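# Upright a side-lying gift box and open its lid

## Task

A closed gift box is lying on one of its sides on the table. Turn it so it rests on its bottom, then swing its lid open until the lid is roughly upright or tilted past upright. Concealed magnets keep the lid's flap closed, so it must be pulled free.

## Robot and tools

Robot: two arms, left_arm and right_arm. Each carries a five-digit-style hand with index, middle and ring fingers and a thumb. The right arm has a right hand and the left arm a mirrored left hand. The box and table must stay undamaged. Nothing may end up on the floor or left off the table.

Frames. Scene frame: origin at table-top height midway between the nominal arm bases, +z up, +x out over the table, left_arm toward +y. Actual bases: left_arm at (+0.003, +0.460, +0.032) m and right_arm at (+0.048, -0.377, +0.032) m, both nearly unrotated. Each arm reports its end_effector_position (m), end_effector_quat_wxyz and velocities in its own base frame. Fixed head cameras and the table use the scene frame. Printed positions can be off by a few cm.

Hand point axes (right hand): +z runs along straight fingers toward the tips. +x runs across the palm away from the thumb. +y points out of the palm face, which sits at y = -0.062 m. Straight fingertips end about 0.139 m beyond the knuckles, which are at z = -0.017 m. A rigid mast near the wrist (x +0.05 to +0.10, z -0.16 to -0.11, y up to +0.06) can strike things. On the left hand +x points toward the thumb, so the mast's x signs flip.

The 48-number row, used by execute_actions and move. One row covers both arms, with all values in [-1, 1]. Left arm first: dx, dy, dz, rx, ry, rz, then 16 hand motor values, then current_limit, then speed. The right arm follows with the same 24. The six pose values are offsets, not poses. They are measured from that arm's Hand target at the start of the action or move, along the Hand target's own axes. 1.0 equals 0.6 m for dx/dy/dz and 180 degrees for rx/ry/rz, which together form one rotation vector. Sending all six as 0 re-commands the current Hand target. The controller limits each commanded orientation to within 32 degrees of the measured one. The hand is stuck with every left hand and every right hand, so arms cannot swap.

Hand motor order: index_mcp, index_abd, index_pip, index_dip, thumb_cmc, thumb_axl, thumb_mcp, thumb_ipl, middle_mcp, middle_abd, middle_pip, middle_dip, ring_mcp, ring_abd, ring_pip, ring_dip. Each value is an absolute goal scaled between the hinge's two stops, not an offset. Toward +1, _mcp/_pip/_dip curl a finger toward the palm, and the finger is straight near -0.75/-0.58/-0.70. _abd at 0 is straight. thumb_cmc toward +1 swings the thumb in front of the palm, with flat at -0.71. A 0 in a hand column is a real goal. To keep a hand unchanged, resend its reported hand_goal, hand_current_limit and hand_speed. current_limit maps -1..+1 to 0..550 mA, and the start value is +0.4. speed maps to (speed+1)/2 of 8.5 rad/s, and the start value is -0.6. Both settings persist.

Tools:
- execute_actions(actions, cameras): actions is a list of actions. Each action is up to 15 rows, one row per 1/30 s step. A short action repeats its last row. Every row counts from the pose the action began with. Images come back if the list is empty or cameras are named.
- move(target, speed, blend, stop_force, zero, blocking, cameras): target is one row or up to 15 rows. All offsets count from the Hand targets at the move's start, not from the previous row. speed is the top path speed in m/s, from 0.002 to 3.6, default 0.25. Turning is capped at twice that in rad/s. blend is the corner rounding in m for lists. stop_force is in N, from 3 to 120, shared by both arms. It ends an arm's path when the wrist sensor feels that much push against the motion. It is unreliable for turning moves and for light or loose objects. Omit it when backing off something the hand is pressing. zero (default true) re-zeros the force reading before the move. blocking=false returns early, but it cannot be combined with stop_force. Paths are straight and ignore obstacles. Avoid sweeping close to an arm's own base.
- wait(seconds 0..10, cameras): lets the scene run while the arms hold.
- stop(cameras): brakes a running move.
- zoom_image(camera, region [x0,y0,x1,y1] in pixels, at most 504 per side): zooms into one camera's newest image. Cameras: cam_head_left, cam_head_right, cam_left_wrist, cam_right_wrist, each 672x504.
- zero_wrist_force(arm): subtracts the current wrist reading from later readings.
- finished_scene(scene): takes this scene's number and ends the scene. The box must stay upright and open without help.

Results. Each result gives every arm's Hand target and measured pose. The next offsets count from the Hand target, even when the hand stopped short of it. Results also give joint positions and torques, and Wrist force/torque in the flange axes plus the peak since the last result. Per motor they give hand_goal, hand_measured, hand_current_ma and hand_state (moving, goal, blocked, overload). A move adds a 'move:' line, for example done, off_target, moving, held or fault, and the limits that acted (paced = pose clipped, held = steps withheld).

Avoid:
- Any push or collision at 150 N (±25 N) on an arm causes a 10 s force fault. Contact torque at a joint limit causes a torque fault; the wrist joints' limit is 25.7 N m. The arms are stiff, so aim only slightly past a firm surface, and go slowly into contact.
- Contact between the two arms, including one hand gripping the other's fingers.
- Holding a finger motor at 495 mA or more for 5 s overloads it and leaves it limp for 10 s.
- A HAND FAULT line cancels the remaining robot calls in that reply.
- Overheated motors (MOTOR HOT line; a stop comes at 85 °C) from long stretched-out holds or pushing against unreachable poses.
- Dropping the box, slamming it, letting it go while it moves, or letting it fall far. Smooth, low-effort motion is preferred.

Each tool is called after "Emit:" in YAML: its name, and indented under it one key for each argument.

## Session

Emit:
execute_actions:
  actions: []

Scene clock: 0.00 s.
left_arm: end_effector_position=(+0.4063, +0.0850, +0.2300) hand_goal=(-0.754, +0.000, -0.576, -0.696, -0.714, -0.678, -0.226, -0.168, -0.754, +0.000, -0.576, -0.696, -0.754, +0.000, -0.576, -0.696) hand_measured=(-0.754, +0.000, -0.576, -0.696, -0.714, -0.678, -0.226, -0.168, -0.754, +0.000, -0.576, -0.696, -0.754, +0.000, -0.576, -0.696) hand_current_ma=(+0, +0, +0, +0, +0, +0, +0, +0, +0, +0, +0, +0, +0, +0, +0, +0) hand_state=(goal, goal, goal, goal, goal, goal, goal, goal, goal, goal, goal, goal, goal, goal, goal, goal) hand_current_limit=0.40 hand_speed=-0.60 end_effector_quat_wxyz=(+0.000, +0.000, +1.000, +0.000) | right_arm: end_effector_position=(+0.4063, -0.0850, +0.2300) hand_goal=(-0.754, +0.000, -0.576, -0.696, -0.714, -0.678, -0.226, -0.168, -0.754, +0.000, -0.576, -0.696, -0.754, +0.000, -0.576, -0.696) hand_measured=(-0.754, +0.000, -0.576, -0.696, -0.714, -0.678, -0.226, -0.168, -0.754, +0.000, -0.576, -0.696, -0.754, +0.000, -0.576, -0.696) hand_current_ma=(+0, +0, +0, +0, +0, +0, +0, +0, +0, +0, +0, +0, +0, +0, +0, +0) hand_state=(goal, goal, goal, goal, goal, goal, goal, goal, goal, goal, goal, goal, goal, goal, goal, goal) hand_current_limit=0.40 hand_speed=-0.60 end_effector_quat_wxyz=(+0.000, +1.000, +0.000, +0.000)
Joint positions: left_arm=[3.458 -1.419 -2.042 -1.252 1.571 -1.255] | right_arm=[-0.316 -1.723 2.042 -1.89 -1.571 1.255]
Joint velocities: within noise
Joint torques (N m): no reading
Wrist force (N): no reading
Wrist torque (N m): no reading
Wrist force, peak (N): no reading
Hand target: left_arm +0.4063, +0.0850, +0.2300; +0.000, +0.000, +1.000, +0.000 | right_arm +0.4063, -0.0850, +0.2300; +0.000, +1.000, +0.000, +0.000

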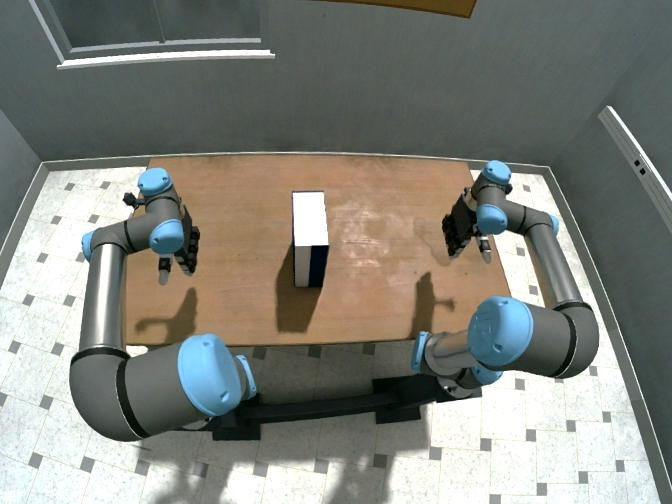

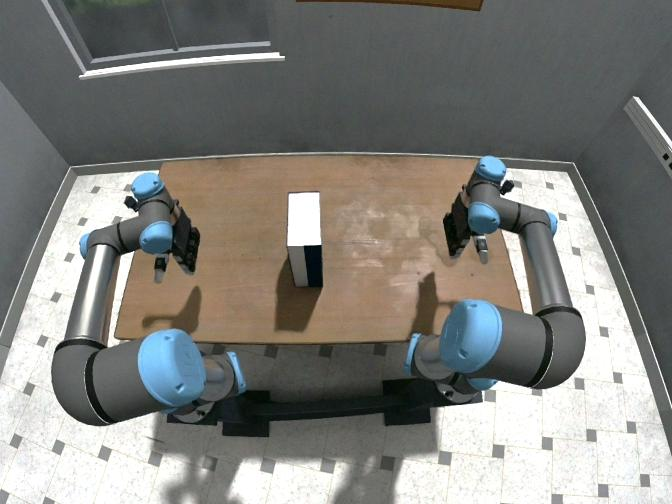

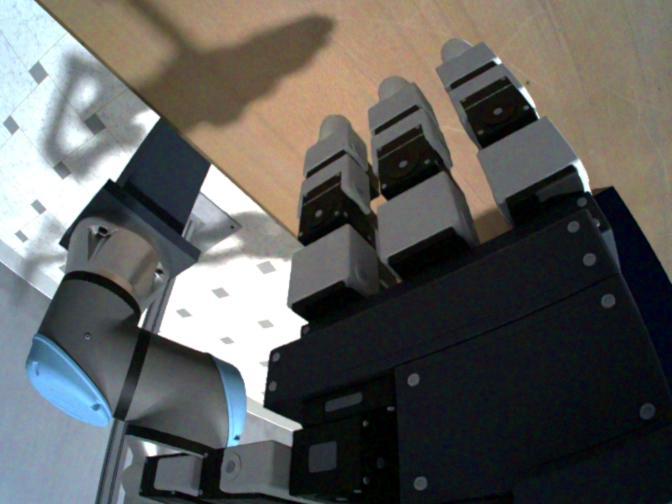

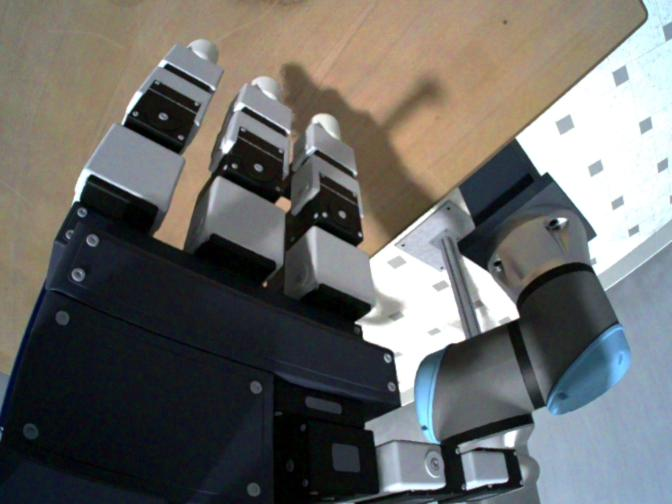

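Emit:
zoom_image:
  camera: "cam_head_right"
  region: [240, 160, 380, 310]

Emit:
zoom_image:
  camera: "cam_head_left"
  region: [240, 160, 380, 310]

Scaled by 3.360 from the camera's 672x504 image, which has a finer 960x720 frame.

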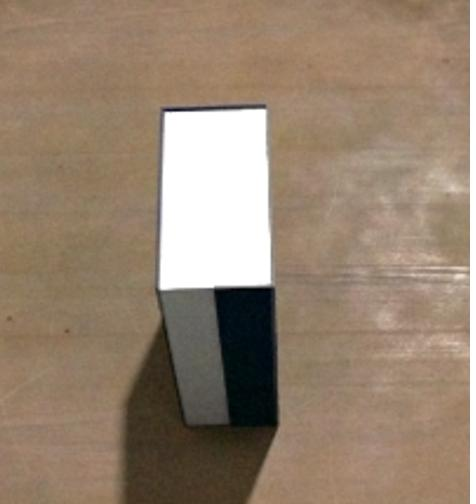

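Scaled by 3.360 from the camera's 672x504 image, which has a finer 960x720 frame.

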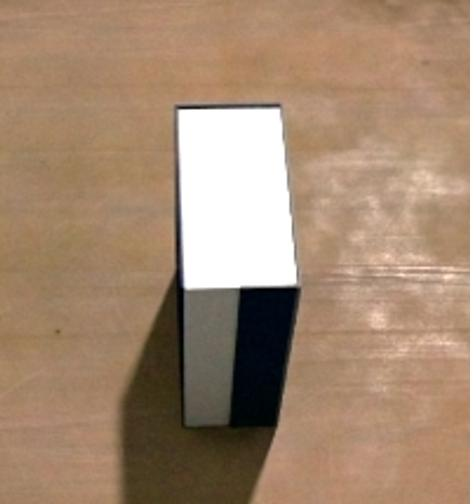

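Emit:
move:
  target:
    - [-0.0985,-0.251,-0.109,0,-0.1913,0.4619,-0.754,0,-0.576,-0.696,-0.714,-0.678,-0.226,-0.168,-0.754,0,-0.576,-0.696,-0.754,0,-0.576,-0.696,0.4,-0.6,0.026,-0.248,-0.015,0.125,0,0,-0.754,0,-0.576,-0.696,-0.714,-0.678,-0.226,-0.168,-0.754,0,-0.576,-0.696,-0.754,0,-0.576,-0.696,0.4,-0.6]
    - [-0.197,-0.502,-0.2183,0,-0.3827,0.9239,-0.754,0,-0.576,-0.696,-0.714,-0.678,-0.226,-0.168,-0.754,0,-0.576,-0.696,-0.754,0,-0.576,-0.696,0.4,-0.6,0.0517,-0.4958,-0.03,0.25,0,0,-0.754,0,-0.576,-0.696,-0.714,-0.678,-0.226,-0.168,-0.754,0,-0.576,-0.696,-0.754,0,-0.576,-0.696,0.4,-0.6]
  speed: 0.6
  blend: 0.05
  cameras: ["all"]

Scene clock: 210.97 s.
left_arm: end_effector_position=(+0.5245, -0.2162, +0.3610) hand_goal=(-0.754, +0.000, -0.576, -0.696, -0.714, -0.678, -0.226, -0.168, -0.754, +0.000, -0.576, -0.696, -0.754, +0.000, -0.576, -0.696) hand_measured=(-0.758, +0.000, -0.576, -0.696, -0.718, -0.678, -0.224, -0.168, -0.758, +0.000, -0.576, -0.696, -0.758, +0.000, -0.576, -0.696) hand_current_ma=(+0, +0, +0, +0, +0, +0, +0, +0, +0, +0, +0, +0, +0, +0, +0, +0) hand_state=(goal, goal, goal, goal, goal, goal, goal, goal, goal, goal, goal, goal, goal, goal, goal, goal) hand_current_limit=0.40 hand_speed=-0.60 end_effector_quat_wxyz=(+0.383, +0.924, +0.000, +0.000) | right_arm: end_effector_position=(+0.4373, +0.2124, +0.2480) hand_goal=(-0.754, +0.000, -0.576, -0.696, -0.714, -0.678, -0.226, -0.168, -0.754, +0.000, -0.576, -0.696, -0.754, +0.000, -0.576, -0.696) hand_measured=(-0.748, +0.000, -0.576, -0.696, -0.710, -0.678, -0.224, -0.168, -0.748, +0.000, -0.576, -0.696, -0.748, +0.000, -0.576, -0.696) hand_current_ma=(+1, +0, +0, +0, +0, +0, +0, +0, +1, +0, +0, +0, +1, +0, +0, +0) hand_state=(goal, goal, goal, goal, goal, goal, goal, goal, goal, goal, goal, goal, goal, goal, goal, goal) hand_current_limit=0.40 hand_speed=-0.60 end_effector_quat_wxyz=(-0.383, +0.924, +0.000, +0.000)
Joint positions: left_arm=[3.423 -1.589 -1.804 -1.59 0.824 1.959] | right_arm=[-0.051 -1.622 1.91 -1.808 -0.787 1.499]
Joint torques (N m): left_arm=[-11.03 14.01 30.65 0.76 0.69 1.96] | right_arm=[10.52 -7.04 -14.21 -4.16 3.77 1.55]
Wrist force (N): left_arm=[0.1 -1.2 -0.1] | right_arm=[0.4 0.0 0.9]
Wrist torque (N m): left_arm=[0.03 0.00 -0.01] | right_arm=[-0.07 -0.16 -0.14]
Wrist force, peak (N): left_arm=[0.7 -2.0 -0.1] | right_arm=[0.6 -0.2 1.2]
Hand target: left_arm +0.5245, -0.2162, +0.3610; +0.383, +0.924, +0.000, +0.000 | right_arm +0.4373, +0.2125, +0.2480; -0.383, +0.924, +0.000, +0.000
Off the commanded pose: left_arm 0.000 m, 0 deg | right_arm 0.000 m, 0 deg.
move: done
camera_calibration:
cam_left_wrist: T_world_to_cam=[[-0.786466, 0.415028, -0.457408, 0.637517], [0.409066, 0.904883, 0.117695, -0.115129], [0.462748, -0.0945468, -0.881434, 0.182978], [0, 0, 0, 1]] pos_world=[0.463809, -0.143109, 0.466439]
cam_right_wrist: T_world_to_cam=[[-0.767703, -0.501355, -0.399093, 0.56614], [-0.398617, -0.114005, 0.910004, -0.0745307], [-0.501734, 0.857698, -0.112327, 0.197076], [0, 0, 0, 1]] pos_world=[0.503798, 0.106308, 0.315903]

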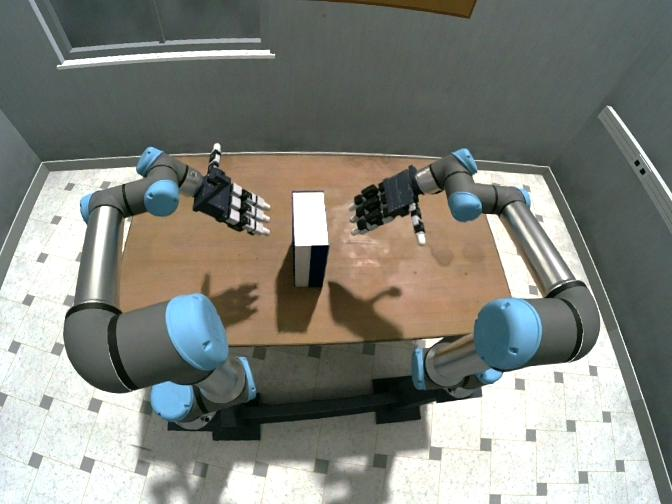

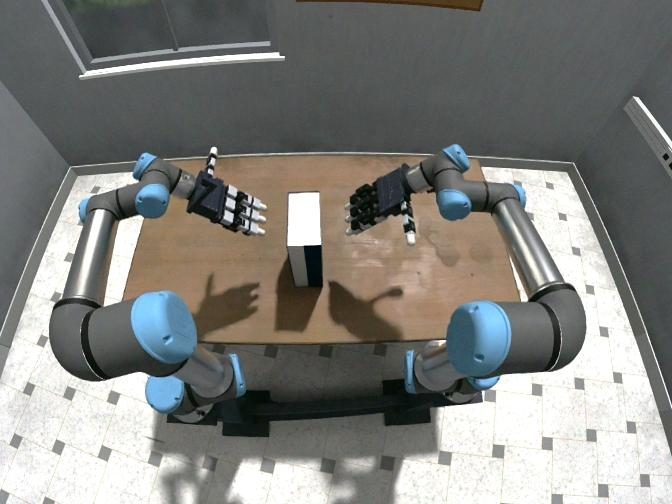

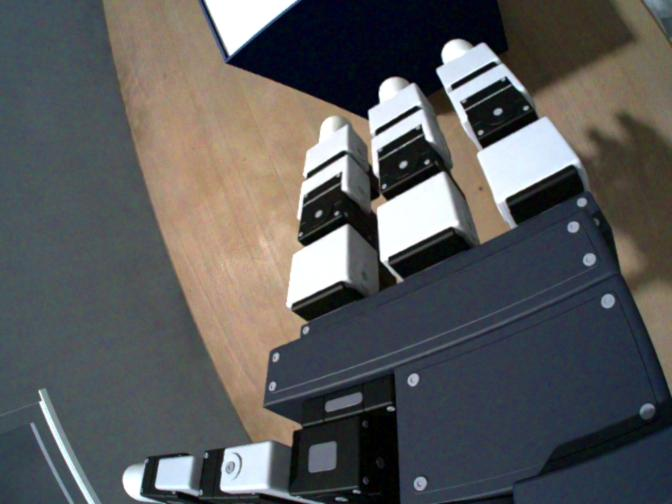

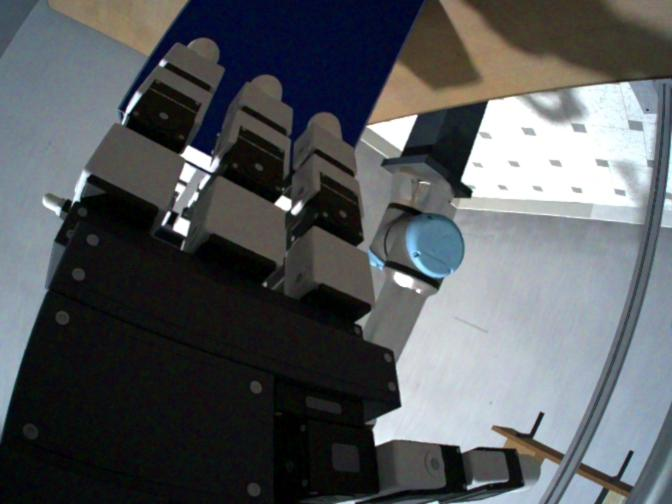

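Emit:
zoom_image:
  camera: "cam_head_left"
  region: [190, 140, 430, 300]

Emit:
zoom_image:
  camera: "cam_head_right"
  region: [190, 140, 430, 300]

Scaled by 2.100 from the camera's 672x504 image, which has a finer 960x720 frame.

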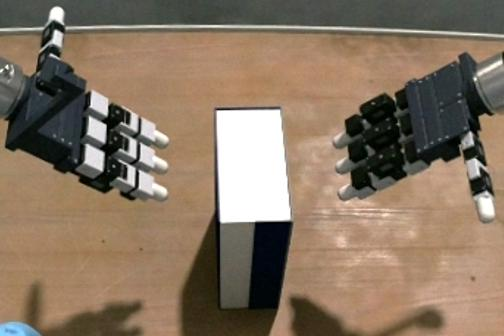

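Scaled by 2.100 from the camera's 672x504 image, which has a finer 960x720 frame.

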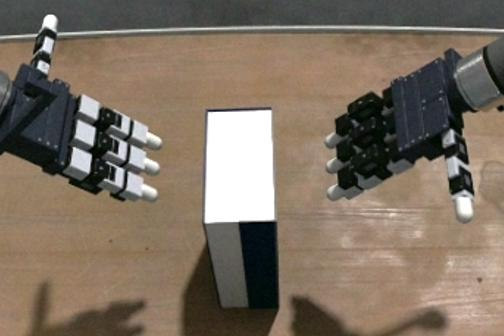

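Emit:
move:
  target: [0,0.0814,0.0791,0,0,0,-0.754,0,-0.576,-0.696,-0.714,-0.678,-0.226,-0.168,-0.754,0,-0.576,-0.696,-0.754,0,-0.576,-0.696,0.4,-0.6,0,-0.0555,0.0555,0,0,0,-0.754,0,-0.576,-0.696,-0.714,-0.678,-0.226,-0.168,-0.754,0,-0.576,-0.696,-0.754,0,-0.576,-0.696,0.4,-0.6]
  speed: 0.12
  cameras: ["all"]

Emit:
zoom_image:
  camera: "cam_head_left"
  region: [220, 160, 400, 300]

Emit:
zoom_image:
  camera: "cam_head_right"
  region: [220, 160, 400, 300]

Scene clock: 253.13 s.
left_arm: end_effector_position=(+0.5245, -0.2842, +0.3620) hand_goal=(-0.754, +0.000, -0.576, -0.696, -0.714, -0.678, -0.226, -0.168, -0.754, +0.000, -0.576, -0.696, -0.754, +0.000, -0.576, -0.696) hand_measured=(-0.762, +0.000, -0.576, -0.696, -0.718, -0.678, -0.224, -0.168, -0.758, +0.000, -0.576, -0.696, -0.758, +0.000, -0.576, -0.696) hand_current_ma=(-1, +0, +0, +0, +0, +0, +0, +0, +0, +0, +0, +0, +0, +0, +0, +0) hand_state=(goal, goal, goal, goal, goal, goal, goal, goal, goal, goal, goal, goal, goal, goal, goal, goal) hand_current_limit=0.40 hand_speed=-0.60 end_effector_quat_wxyz=(+0.383, +0.924, +0.000, +0.000) | right_arm: end_effector_position=(+0.4373, +0.2595, +0.2480) hand_goal=(-0.754, +0.000, -0.576, -0.696, -0.714, -0.678, -0.226, -0.168, -0.754, +0.000, -0.576, -0.696, -0.754, +0.000, -0.576, -0.696) hand_measured=(-0.748, +0.000, -0.576, -0.696, -0.710, -0.678, -0.224, -0.168, -0.748, +0.000, -0.576, -0.696, -0.748, +0.000, -0.576, -0.696) hand_current_ma=(+1, +0, +0, +0, +0, +0, +0, +0, +1, +0, +0, +0, +1, +0, +0, +0) hand_state=(goal, goal, goal, goal, goal, goal, goal, goal, goal, goal, goal, goal, goal, goal, goal, goal) hand_current_limit=0.40 hand_speed=-0.60 end_effector_quat_wxyz=(-0.383, +0.924, +0.000, +0.000)
Joint positions: left_arm=[3.286 -1.6 -1.823 -1.432 0.796 1.774] | right_arm=[0.052 -1.582 1.899 -1.939 -0.787 1.644]
Joint torques (N m): left_arm=[-12.86 13.92 14.46 3.56 -3.34 -2.56] | right_arm=[10.52 -8.44 -27.5 -4.01 -1.16 1.52]
Wrist force (N): left_arm=[0.0 -1.9 -1.7] | right_arm=[0.2 0.0 0.6]
Wrist torque (N m): left_arm=[0.14 -0.03 0.11] | right_arm=[-0.04 -0.07 -0.14]
Wrist force, peak (N): left_arm=[0.0 -1.9 -1.7] | right_arm=[0.4 -0.2 1.1]
Hand target: left_arm +0.5245, -0.2843, +0.3620; +0.383, +0.924, +0.000, +0.000 | right_arm +0.4373, +0.2596, +0.2480; -0.383, +0.924, +0.000, +0.000
Off the commanded pose: left_arm 0.000 m, 0 deg | right_arm 0.000 m, 0 deg.
move: done
camera_calibration:
cam_left_wrist: T_world_to_cam=[[-0.78635, 0.415277, -0.457382, 0.666184], [0.409387, 0.904747, 0.117624, -0.0538589], [0.462661, -0.0947528, -0.881457, 0.177437], [0, 0, 0, 1]] pos_world=[0.46381, -0.21111, 0.467438]
cam_right_wrist: T_world_to_cam=[[-0.767684, -0.501349, -0.399137, 0.589707], [-0.398654, -0.114028, 0.909985, -0.0691435], [-0.501733, 0.857698, -0.112327, 0.156764], [0, 0, 0, 1]] pos_world=[0.503798, 0.153308, 0.315902]

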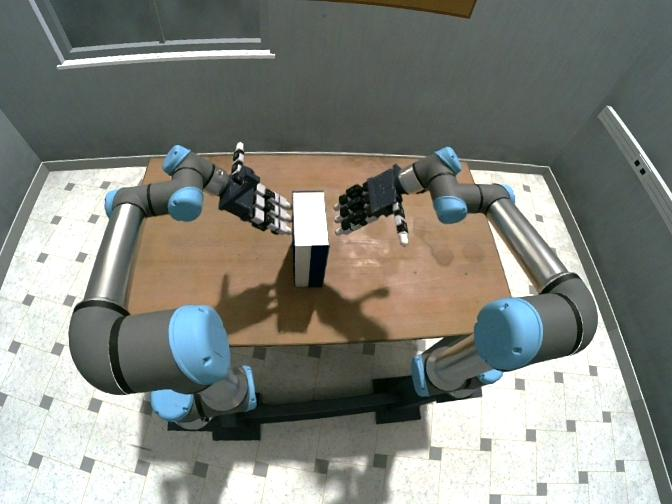

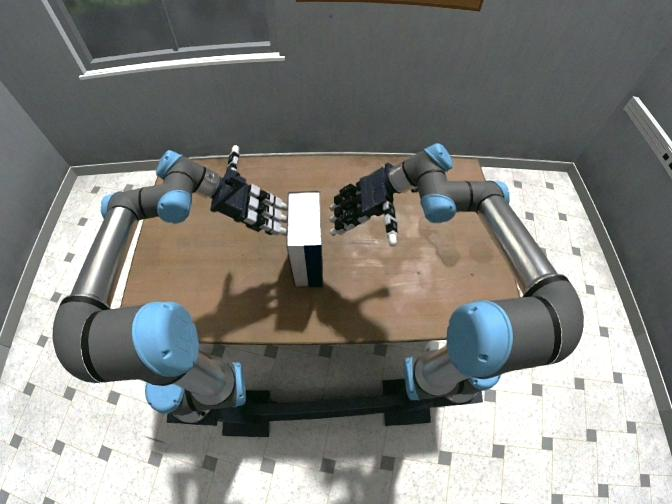

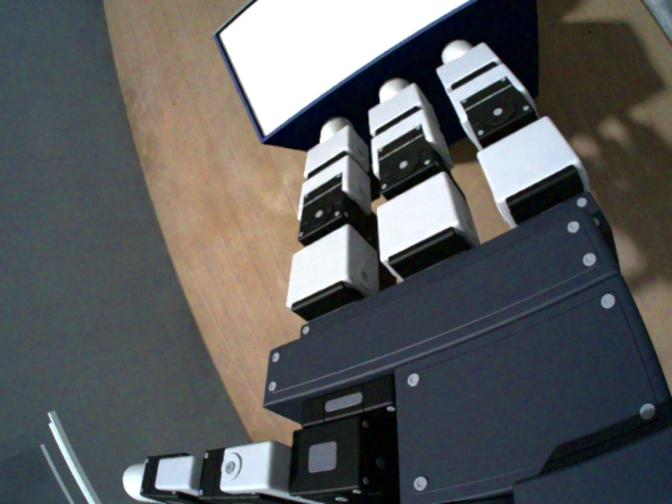

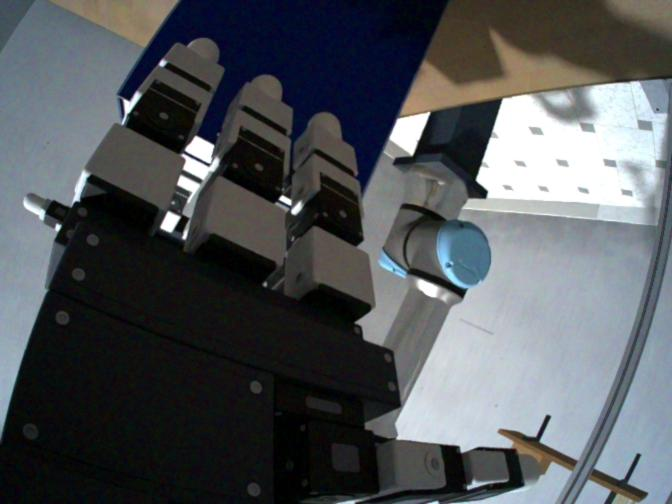

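Scaled by 2.800 from the camera's 672x504 image, which has a finer 960x720 frame.

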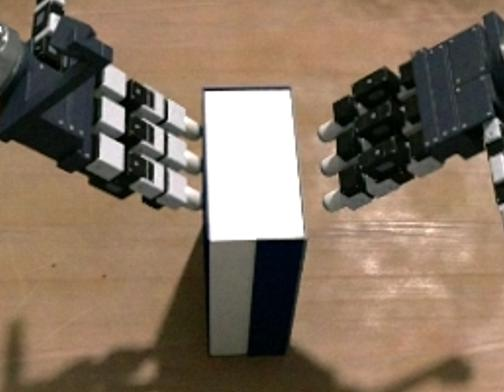

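Scaled by 2.800 from the camera's 672x504 image, which has a finer 960x720 frame.

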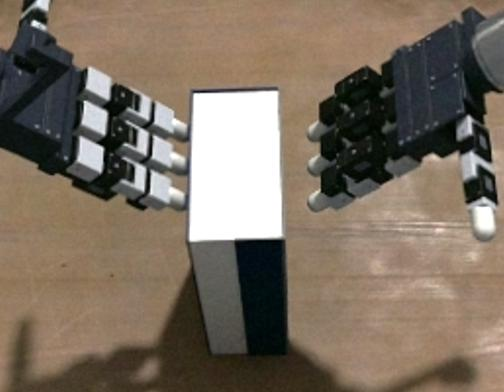

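Emit:
move:
  target:
    - [0,-0.0303,-0.0232,0,0,0,-0.754,0,-0.576,-0.696,-0.714,-0.678,-0.226,-0.168,-0.754,0,-0.576,-0.696,-0.754,0,-0.576,-0.696,0.4,-0.6,0,-0.0407,0.0407,0,0,0,-0.754,0,-0.576,-0.696,-0.714,-0.678,-0.226,-0.168,-0.754,0,-0.576,-0.696,-0.754,0,-0.576,-0.696,0.4,-0.6]
    - [0,-0.0626,-0.0435,0,0,0,-0.754,0,-0.576,-0.696,-0.714,-0.678,-0.226,-0.168,-0.754,0,-0.576,-0.696,-0.754,0,-0.576,-0.696,0.4,-0.6,0,-0.0659,0.0659,0,0,0,-0.754,0,-0.576,-0.696,-0.714,-0.678,-0.226,-0.168,-0.754,0,-0.576,-0.696,-0.754,0,-0.576,-0.696,0.4,-0.6]
  speed: 0.06
  blend: 0.005
  cameras: ["cam_head_left", "cam_head_right"]

Emit:
zoom_image:
  camera: "cam_head_left"
  region: [220, 160, 400, 300]

Emit:
zoom_image:
  camera: "cam_head_right"
  region: [220, 160, 400, 300]

Scene clock: 262.60 s.
left_arm: end_effector_position=(+0.5245, -0.2394, +0.3539) hand_goal=(-0.754, +0.000, -0.576, -0.696, -0.714, -0.678, -0.226, -0.168, -0.754, +0.000, -0.576, -0.696, -0.754, +0.000, -0.576, -0.696) hand_measured=(-0.762, +0.000, -0.576, -0.696, -0.718, -0.678, -0.224, -0.168, -0.758, +0.000, -0.576, -0.696, -0.758, +0.000, -0.576, -0.696) hand_current_ma=(-1, +0, +0, +0, +0, +0, +0, +0, +0, +0, +0, +0, +0, +0, +0, +0) hand_state=(goal, goal, goal, goal, goal, goal, goal, goal, goal, goal, goal, goal, goal, goal, goal, goal) hand_current_limit=0.40 hand_speed=-0.60 end_effector_quat_wxyz=(+0.383, +0.924, +0.000, +0.000) | right_arm: end_effector_position=(+0.4373, +0.3154, +0.2480) hand_goal=(-0.754, +0.000, -0.576, -0.696, -0.714, -0.678, -0.226, -0.168, -0.754, +0.000, -0.576, -0.696, -0.754, +0.000, -0.576, -0.696) hand_measured=(-0.744, +0.000, -0.574, -0.696, -0.710, -0.678, -0.224, -0.168, -0.748, +0.000, -0.576, -0.696, -0.748, +0.000, -0.576, -0.696) hand_current_ma=(+3, +0, +0, +0, +0, +0, +0, +0, +1, +0, +0, +0, +1, +0, +0, +0) hand_state=(goal, goal, goal, goal, goal, goal, goal, goal, goal, goal, goal, goal, goal, goal, goal, goal) hand_current_limit=0.40 hand_speed=-0.60 end_effector_quat_wxyz=(-0.383, +0.924, +0.000, +0.000)
Joint positions: left_arm=[3.377 -1.595 -1.828 -1.519 0.813 1.897] | right_arm=[0.168 -1.519 1.865 -2.082 -0.799 1.806]
Joint torques (N m): left_arm=[12.66 14.15 17.96 1.03 0.65 1.72] | right_arm=[10.27 -10.59 -27.83 -4.2 -1.19 1.3]
Wrist force (N): left_arm=[0.1 -1.4 0.0] | right_arm=[0.2 0.1 0.1]
Wrist torque (N m): left_arm=[0.01 0.00 0.01] | right_arm=[0.00 -0.12 -0.12]
Wrist force, peak (N): left_arm=[0.0 -1.9 -2.0] | right_arm=[0.2 0.3 -1.0]
Hand target: left_arm +0.5245, -0.2393, +0.3539; +0.383, +0.924, +0.000, +0.000 | right_arm +0.4373, +0.3155, +0.2480; -0.383, +0.924, +0.000, +0.000
Off the commanded pose: left_arm 0.000 m, 0 deg | right_arm 0.000 m, 0 deg.
move: done
Images, in order (width x height): cam_head_left 672x504, cam_head_right 672x504.

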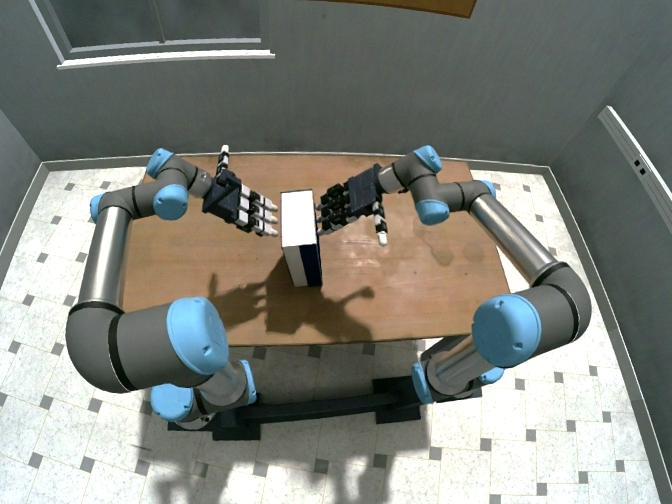

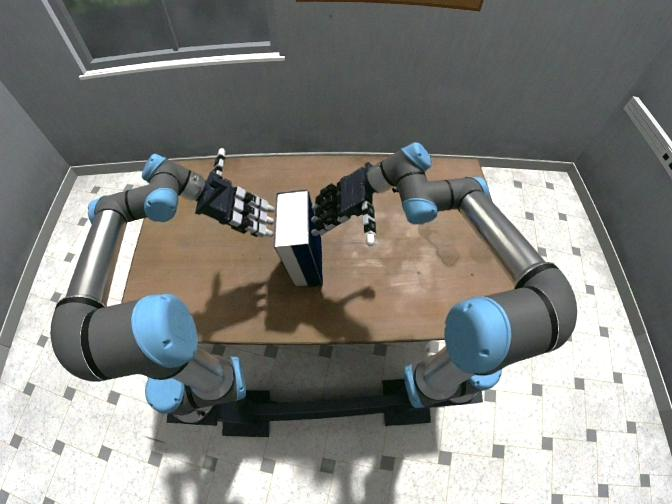

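Scaled by 2.800 from the camera's 672x504 image, which has a finer 960x720 frame.

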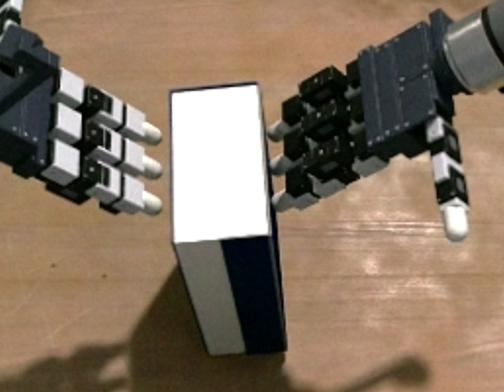

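Scaled by 2.800 from the camera's 672x504 image, which has a finer 960x720 frame.

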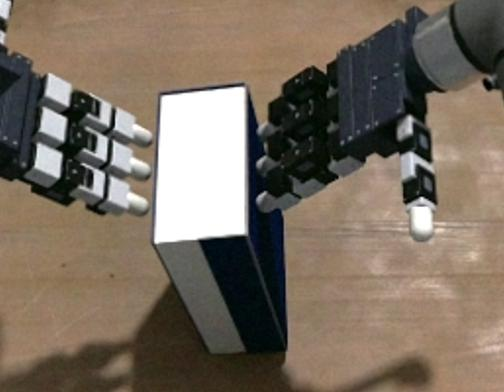

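Emit:
move:
  target:
    - [0,-0.0338,-0.0176,0,0,0,-0.754,0,-0.576,-0.696,-0.714,-0.678,-0.226,-0.168,-0.754,0,-0.576,-0.696,-0.754,0,-0.576,-0.696,0.4,-0.6,0,-0.0412,0.0412,0,0,0,-0.754,0,-0.576,-0.696,-0.714,-0.678,-0.226,-0.168,-0.754,0,-0.576,-0.696,-0.754,0,-0.576,-0.696,0.4,-0.6]
    - [0,-0.0691,-0.0321,0,0,0,-0.754,0,-0.576,-0.696,-0.714,-0.678,-0.226,-0.168,-0.754,0,-0.576,-0.696,-0.754,0,-0.576,-0.696,0.4,-0.6,0,-0.0654,0.0654,0,0,0,-0.754,0,-0.576,-0.696,-0.714,-0.678,-0.226,-0.168,-0.754,0,-0.576,-0.696,-0.754,0,-0.576,-0.696,0.4,-0.6]
  speed: 0.05
  blend: 0.005
  cameras: ["cam_head_left", "cam_head_right"]

Emit:
zoom_image:
  camera: "cam_head_left"
  region: [220, 160, 400, 300]

Emit:
zoom_image:
  camera: "cam_head_right"
  region: [220, 160, 400, 300]

Scene clock: 272.17 s.
left_arm: end_effector_position=(+0.5245, -0.1964, +0.3382) hand_goal=(-0.754, +0.000, -0.576, -0.696, -0.714, -0.678, -0.226, -0.168, -0.754, +0.000, -0.576, -0.696, -0.754, +0.000, -0.576, -0.696) hand_measured=(-0.768, +0.000, -0.580, -0.696, -0.718, -0.678, -0.224, -0.168, -0.766, +0.000, -0.580, -0.696, -0.764, +0.000, -0.578, -0.696) hand_current_ma=(-3, +0, +0, +0, +0, +0, +0, +0, -2, +0, +0, +0, -2, +0, +0, +0) hand_state=(goal, goal, goal, goal, goal, goal, goal, goal, goal, goal, goal, goal, goal, goal, goal, goal) hand_current_limit=0.40 hand_speed=-0.60 end_effector_quat_wxyz=(+0.383, +0.924, +0.000, +0.000) | right_arm: end_effector_position=(+0.4373, +0.3709, +0.2480) hand_goal=(-0.754, +0.000, -0.576, -0.696, -0.714, -0.678, -0.226, -0.168, -0.754, +0.000, -0.576, -0.696, -0.754, +0.000, -0.576, -0.696) hand_measured=(-0.756, -0.008, -0.580, -0.698, -0.710, -0.678, -0.224, -0.168, -0.748, +0.000, -0.576, -0.696, -0.748, +0.000, -0.576, -0.696) hand_current_ma=(+0, -1, -1, +0, +0, +0, +0, +0, +1, +0, +0, +0, +1, +0, +0, +0) hand_state=(goal, goal, goal, goal, goal, goal, goal, goal, goal, goal, goal, goal, goal, goal, goal, goal) hand_current_limit=0.40 hand_speed=-0.60 end_effector_quat_wxyz=(-0.383, +0.924, +0.000, +0.000)
Joint positions: left_arm=[3.462 -1.606 -1.838 -1.573 0.835 2.01] | right_arm=[0.276 -1.445 1.81 -2.201 -0.822 1.951]
Joint torques (N m): left_arm=[10.06 14.36 14.85 0.31 0.43 2.02] | right_arm=[9.25 -12.26 -27.57 -4.01 -1.56 1.2]
Wrist force (N): left_arm=[0.0 -2.6 -2.0] | right_arm=[-0.7 -0.5 -2.0]
Wrist torque (N m): left_arm=[0.22 -0.04 0.03] | right_arm=[0.23 -0.17 -0.21]
Wrist force, peak (N): left_arm=[-0.2 -3.2 -2.5] | right_arm=[-0.3 -0.2 -2.7]
Hand target: left_arm +0.5245, -0.1963, +0.3382; +0.383, +0.924, +0.000, +0.000 | right_arm +0.4373, +0.3710, +0.2480; -0.383, +0.924, +0.000, +0.000
Off the commanded pose: left_arm 0.000 m, 0 deg | right_arm 0.000 m, 0 deg.
move: done
Images, in order (width x height): cam_head_left 672x504, cam_head_right 672x504.

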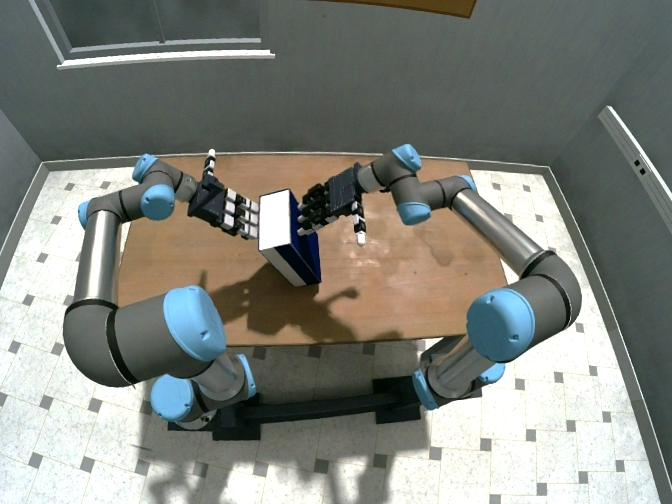

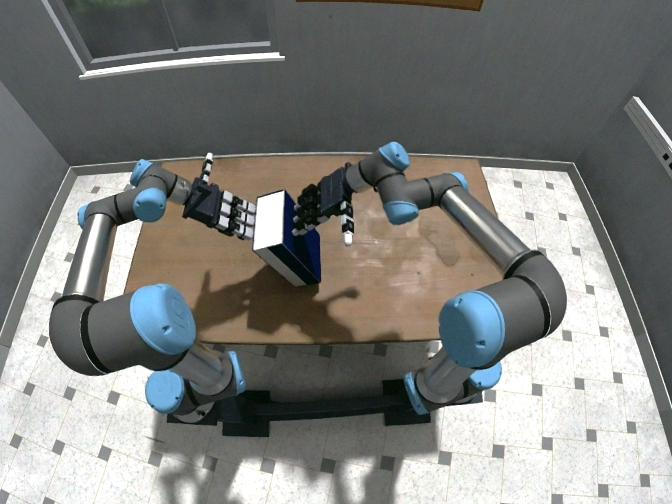

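Scaled by 2.800 from the camera's 672x504 image, which has a finer 960x720 frame.

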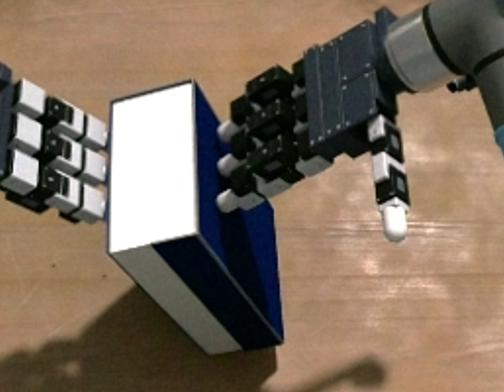

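Scaled by 2.800 from the camera's 672x504 image, which has a finer 960x720 frame.

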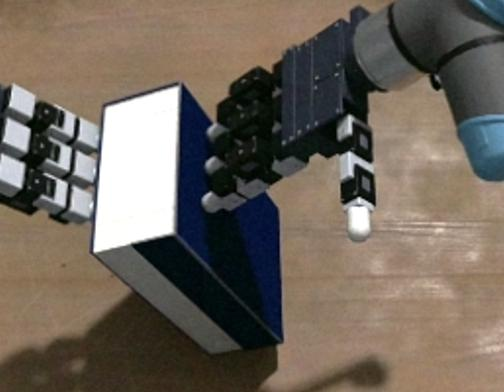

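Emit:
move:
  target:
    - [0,-0.0291,-0.0093,0,0,0,-0.754,0,-0.576,-0.696,-0.714,-0.678,-0.226,-0.168,-0.754,0,-0.576,-0.696,-0.754,0,-0.576,-0.696,0.4,-0.6,0,0,0,0,0,0,-0.754,0,-0.576,-0.696,-0.714,-0.678,-0.226,-0.168,-0.754,0,-0.576,-0.696,-0.754,0,-0.576,-0.696,0.4,-0.6]
    - [0,-0.0587,-0.0165,0,0,0,-0.754,0,-0.576,-0.696,-0.714,-0.678,-0.226,-0.168,-0.754,0,-0.576,-0.696,-0.754,0,-0.576,-0.696,0.4,-0.6,0,0.012,-0.03,0,0,0,-0.754,0,-0.576,-0.696,-0.714,-0.678,-0.226,-0.168,-0.754,0,-0.576,-0.696,-0.754,0,-0.576,-0.696,0.4,-0.6]
    - [0,-0.1115,-0.0243,0,0,0,-0.754,0,-0.576,-0.696,-0.714,-0.678,-0.226,-0.168,-0.754,0,-0.576,-0.696,-0.754,0,-0.576,-0.696,0.4,-0.6,0,0.025,-0.06,0,0,0,-0.754,0,-0.576,-0.696,-0.714,-0.678,-0.226,-0.168,-0.754,0,-0.576,-0.696,-0.754,0,-0.576,-0.696,0.4,-0.6]
    - [0,-0.1656,-0.0253,0,0,0,-0.754,0,-0.576,-0.696,-0.714,-0.678,-0.226,-0.168,-0.754,0,-0.576,-0.696,-0.754,0,-0.576,-0.696,0.4,-0.6,0,0.037,-0.09,0,0,0,-0.754,0,-0.576,-0.696,-0.714,-0.678,-0.226,-0.168,-0.754,0,-0.576,-0.696,-0.754,0,-0.576,-0.696,0.4,-0.6]
    - [0,-0.2239,-0.0219,0,0,0,-0.754,0,-0.576,-0.696,-0.714,-0.678,-0.226,-0.168,-0.754,0,-0.576,-0.696,-0.754,0,-0.576,-0.696,0.4,-0.6,0,0.05,-0.12,0,0,0,-0.754,0,-0.576,-0.696,-0.714,-0.678,-0.226,-0.168,-0.754,0,-0.576,-0.696,-0.754,0,-0.576,-0.696,0.4,-0.6]
    - [0,-0.2894,-0.0092,0,0,0,-0.754,0,-0.576,-0.696,-0.714,-0.678,-0.226,-0.168,-0.754,0,-0.576,-0.696,-0.754,0,-0.576,-0.696,0.4,-0.6,0,0.062,-0.15,0,0,0,-0.754,0,-0.576,-0.696,-0.714,-0.678,-0.226,-0.168,-0.754,0,-0.576,-0.696,-0.754,0,-0.576,-0.696,0.4,-0.6]
    - [0,-0.3448,0.0094,0,0,0,-0.754,0,-0.576,-0.696,-0.714,-0.678,-0.226,-0.168,-0.754,0,-0.576,-0.696,-0.754,0,-0.576,-0.696,0.4,-0.6,0,0.07,-0.17,0,0,0,-0.754,0,-0.576,-0.696,-0.714,-0.678,-0.226,-0.168,-0.754,0,-0.576,-0.696,-0.754,0,-0.576,-0.696,0.4,-0.6]
    - [0,-0.3975,0.0345,0,0,0,-0.754,0,-0.576,-0.696,-0.714,-0.678,-0.226,-0.168,-0.754,0,-0.576,-0.696,-0.754,0,-0.576,-0.696,0.4,-0.6,0,0.078,-0.19,0,0,0,-0.754,0,-0.576,-0.696,-0.714,-0.678,-0.226,-0.168,-0.754,0,-0.576,-0.696,-0.754,0,-0.576,-0.696,0.4,-0.6]
  speed: 0.07
  blend: 0.01
  cameras: ["all"]

Emit:
zoom_image:
  camera: "cam_head_left"
  region: [180, 160, 380, 320]

Emit:
zoom_image:
  camera: "cam_head_right"
  region: [180, 160, 380, 320]

Scene clock: 311.10 s.
left_arm: end_effector_position=(+0.5245, -0.0424, +0.1550) hand_goal=(-0.754, +0.000, -0.576, -0.696, -0.714, -0.678, -0.226, -0.168, -0.754, +0.000, -0.576, -0.696, -0.754, +0.000, -0.576, -0.696) hand_measured=(-0.770, +0.000, -0.582, -0.696, -0.718, -0.678, -0.224, -0.168, -0.770, +0.000, -0.582, -0.696, -0.772, +0.000, -0.582, -0.696) hand_current_ma=(-4, +0, +0, +0, +0, +0, +0, +0, -5, +0, +0, +0, -5, +0, -1, +0) hand_state=(goal, goal, goal, goal, goal, goal, goal, goal, goal, goal, goal, goal, goal, goal, goal, goal) hand_current_limit=0.40 hand_speed=-0.60 end_effector_quat_wxyz=(+0.383, +0.924, +0.000, +0.000) | right_arm: end_effector_position=(+0.4373, +0.2573, +0.2955) hand_goal=(-0.754, +0.000, -0.576, -0.696, -0.714, -0.678, -0.226, -0.168, -0.754, +0.000, -0.576, -0.696, -0.754, +0.000, -0.576, -0.696) hand_measured=(-0.748, -0.004, -0.576, -0.698, -0.710, -0.678, -0.224, -0.168, -0.748, +0.000, -0.576, -0.696, -0.748, +0.000, -0.576, -0.696) hand_current_ma=(+1, +0, +0, +0, +0, +0, +0, +0, +1, +0, +0, +0, +1, +0, +0, +0) hand_state=(goal, goal, goal, goal, goal, goal, goal, goal, goal, goal, goal, goal, goal, goal, goal, goal) hand_current_limit=0.40 hand_speed=-0.60 end_effector_quat_wxyz=(-0.383, +0.924, +0.000, +0.000)
Joint positions: left_arm=[3.739 -1.894 -1.97 -1.361 0.946 2.337] | right_arm=[0.047 -1.613 1.803 -1.807 -0.787 1.637]
Joint torques (N m): left_arm=[12.17 22.82 10.42 2.81 0.53 2.03] | right_arm=[-11.92 -30.51 -28.19 -0.48 3.75 -1.41]
Wrist force (N): left_arm=[0.0 -3.0 1.6] | right_arm=[0.4 0.0 1.0]
Wrist torque (N m): left_arm=[-0.01 0.03 0.03] | right_arm=[-0.06 -0.15 0.04]
Wrist force, peak (N): left_arm=[-0.1 -4.5 0.7] | right_arm=[-0.6 -0.3 -2.1]
Hand target: left_arm +0.5245, -0.0423, +0.1549; +0.383, +0.924, +0.000, +0.000 | right_arm +0.4373, +0.2573, +0.2955; -0.383, +0.924, +0.000, +0.000
Off the commanded pose: left_arm 0.000 m, 0 deg | right_arm 0.000 m, 0 deg.
move: done; blend cut to 0.0092 m at target 1, 0.0097 m at target 2
camera_calibration:
cam_left_wrist: T_world_to_cam=[[-0.786369, 0.415282, -0.457345, 0.471049], [0.409346, 0.904755, 0.117704, -0.248371], [0.462666, -0.0946538, -0.881465, 0.0178932], [0, 0, 0, 1]] pos_world=[0.46381, 0.0307902, 0.260439]
cam_right_wrist: T_world_to_cam=[[-0.767703, -0.501355, -0.399093, 0.607558], [-0.398617, -0.114005, 0.910004, -0.112648], [-0.501734, 0.857698, -0.112327, 0.163987], [0, 0, 0, 1]] pos_world=[0.503798, 0.151108, 0.363403]

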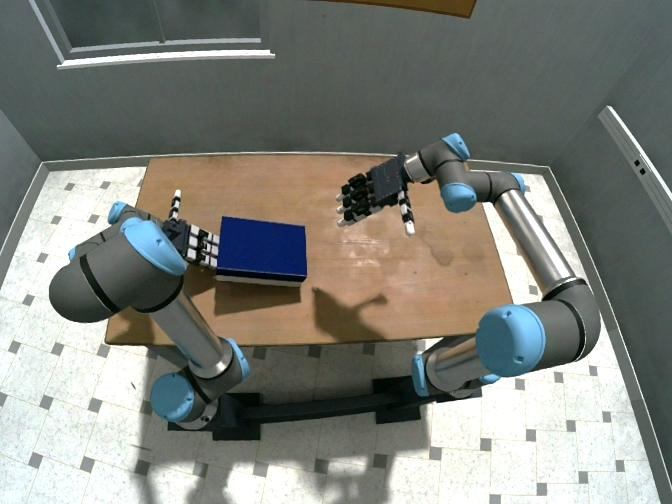

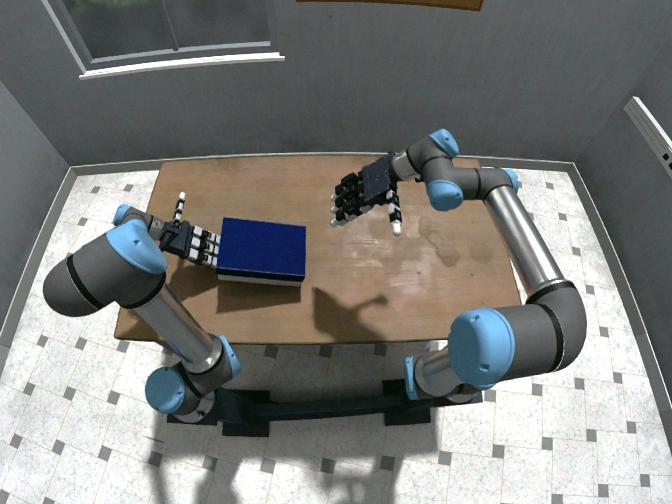

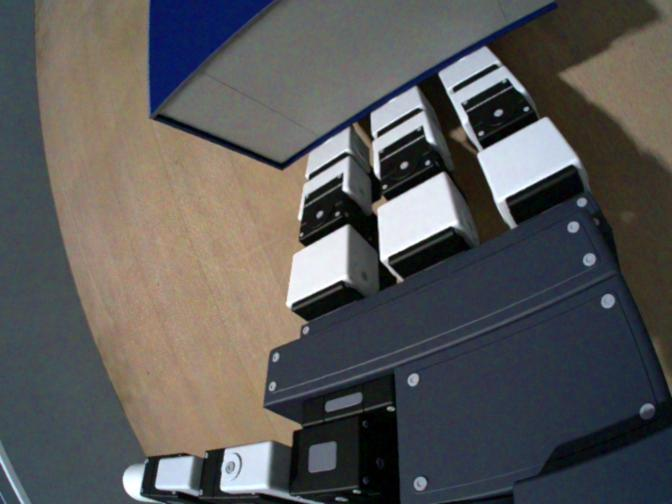

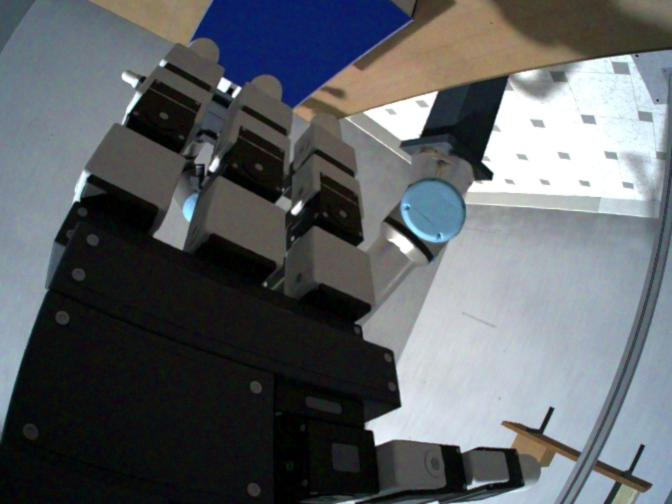

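Scaled by 2.520 from the camera's 672x504 image, which has a finer 960x720 frame.

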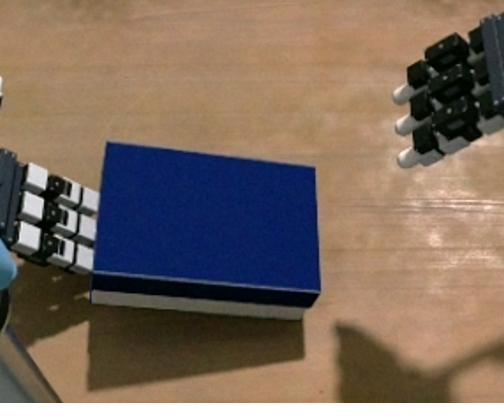

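Scaled by 2.520 from the camera's 672x504 image, which has a finer 960x720 frame.

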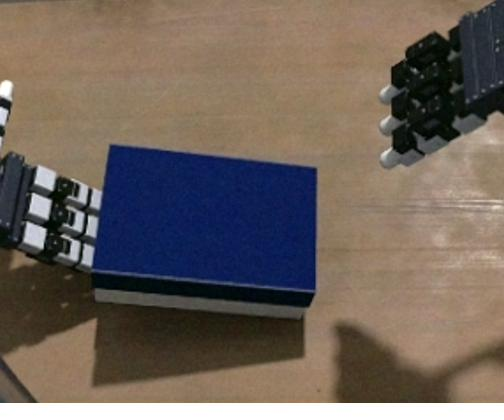

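Emit:
move:
  target: [0,-0.062,0.053,0,0,0,-0.754,0,-0.576,-0.696,-0.714,-0.678,-0.226,-0.168,-0.754,0,-0.576,-0.696,-0.754,0,-0.576,-0.696,0.4,-0.6,0,0,0,0,0,0,-0.754,0,-0.576,-0.696,-0.714,-0.678,-0.226,-0.168,-0.754,0,-0.576,-0.696,-0.754,0,-0.576,-0.696,0.4,-0.6]
  speed: 0.03
  stop_force: 5
  cameras: ["all"]

Emit:
zoom_image:
  camera: "cam_head_right"
  region: [180, 180, 340, 320]

Scene clock: 344.00 s.
left_arm: end_effector_position=(+0.5245, -0.0392, +0.1146) hand_goal=(-0.754, +0.000, -0.576, -0.696, -0.714, -0.678, -0.226, -0.168, -0.754, +0.000, -0.576, -0.696, -0.754, +0.000, -0.576, -0.696) hand_measured=(-0.766, +0.000, -0.580, -0.696, -0.720, -0.678, -0.224, -0.168, -0.768, +0.000, -0.580, -0.696, -0.768, +0.000, -0.582, -0.696) hand_current_ma=(-2, +0, +0, +0, +0, +0, +0, +0, -3, +0, +0, +0, -3, +0, +0, +0) hand_state=(goal, goal, goal, goal, goal, goal, goal, goal, goal, goal, goal, goal, goal, goal, goal, goal) hand_current_limit=0.40 hand_speed=-0.60 end_effector_quat_wxyz=(+0.383, +0.924, +0.000, +0.000) | right_arm: end_effector_position=(+0.4373, +0.2573, +0.2955) hand_goal=(-0.754, +0.000, -0.576, -0.696, -0.714, -0.678, -0.226, -0.168, -0.754, +0.000, -0.576, -0.696, -0.754, +0.000, -0.576, -0.696) hand_measured=(-0.748, -0.004, -0.576, -0.698, -0.710, -0.678, -0.224, -0.168, -0.748, +0.000, -0.576, -0.696, -0.748, +0.000, -0.576, -0.696) hand_current_ma=(+1, +0, +0, +0, +0, +0, +0, +0, +1, +0, +0, +0, +1, +0, +0, +0) hand_state=(goal, goal, goal, goal, goal, goal, goal, goal, goal, goal, goal, goal, goal, goal, goal, goal) hand_current_limit=0.40 hand_speed=-0.60 end_effector_quat_wxyz=(-0.383, +0.924, +0.000, +0.000)
Joint positions: left_arm=[3.744 -1.969 -1.999 -1.261 0.949 2.342] | right_arm=[0.047 -1.613 1.803 -1.807 -0.786 1.637]
Joint torques (N m): left_arm=[-11.33 43.62 24.27 0.08 -3.08 -2.27] | right_arm=[-11.14 -29.84 -28.31 -0.52 3.77 -1.47]
Wrist force (N): left_arm=[-0.6 -3.1 1.3] | right_arm=[0.4 0.0 0.9]
Wrist torque (N m): left_arm=[0.04 0.11 -0.02] | right_arm=[-0.05 -0.15 0.04]
Wrist force, peak (N): left_arm=[-0.2 -1.5 -13.3] | right_arm=[0.4 0.0 1.1]
Hand target: left_arm +0.5245, -0.0392, +0.1147; +0.383, +0.924, +0.000, +0.000 (not the last commanded pose) | right_arm +0.4373, +0.2573, +0.2955; -0.383, +0.924, +0.000, +0.000
Off the commanded pose: left_arm 0.009 m, 0 deg | right_arm 0.000 m, 0 deg.
move: contact (left_arm)
camera_calibration:
cam_left_wrist: T_world_to_cam=[[-0.786386, 0.415285, -0.457312, 0.45129], [0.409407, 0.904743, 0.117588, -0.246525], [0.462582, -0.0947575, -0.881498, -0.0172781], [0, 0, 0, 1]] pos_world=[0.46381, 0.0339902, 0.220138]
cam_right_wrist: T_world_to_cam=[[-0.767703, -0.501355, -0.399093, 0.607598], [-0.398617, -0.114005, 0.910004, -0.112739], [-0.501734, 0.857698, -0.112327, 0.163998], [0, 0, 0, 1]] pos_world=[0.503798, 0.151108, 0.363503]

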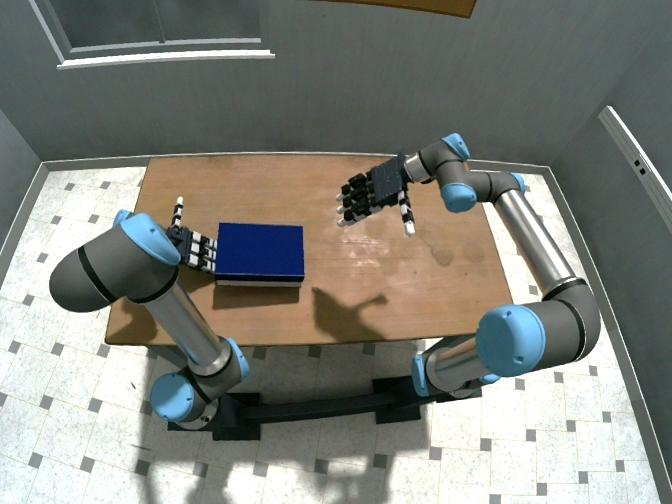

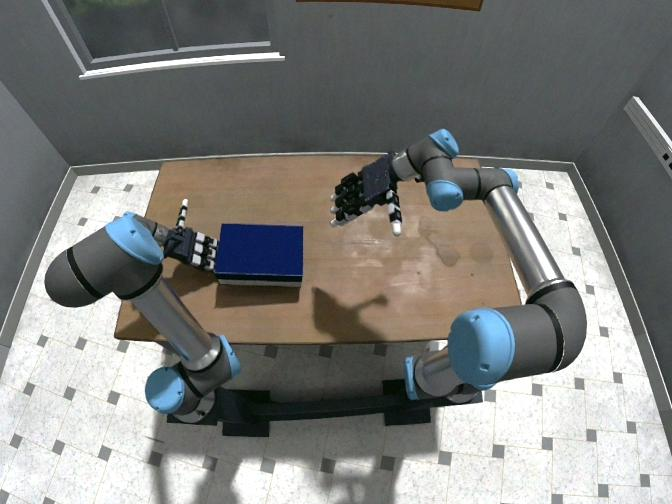

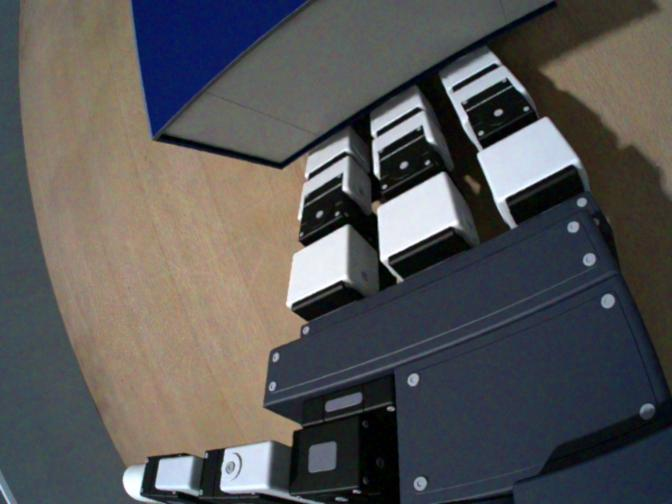

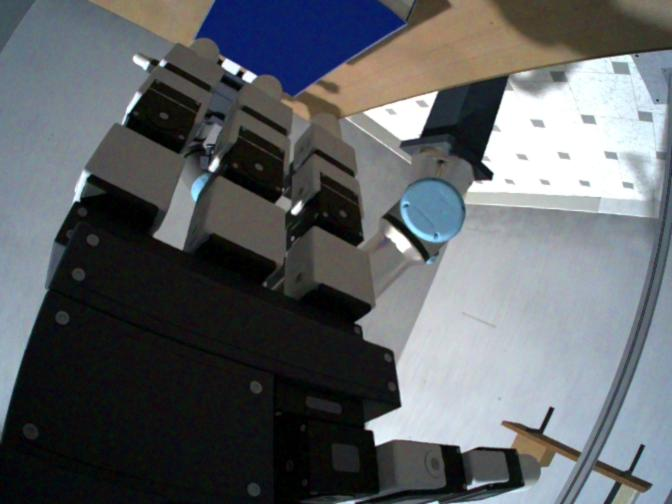

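Scaled by 3.150 from the camera's 672x504 image, which has a finer 960x720 frame.

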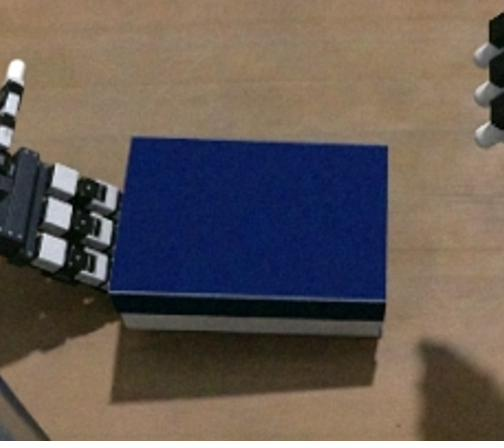

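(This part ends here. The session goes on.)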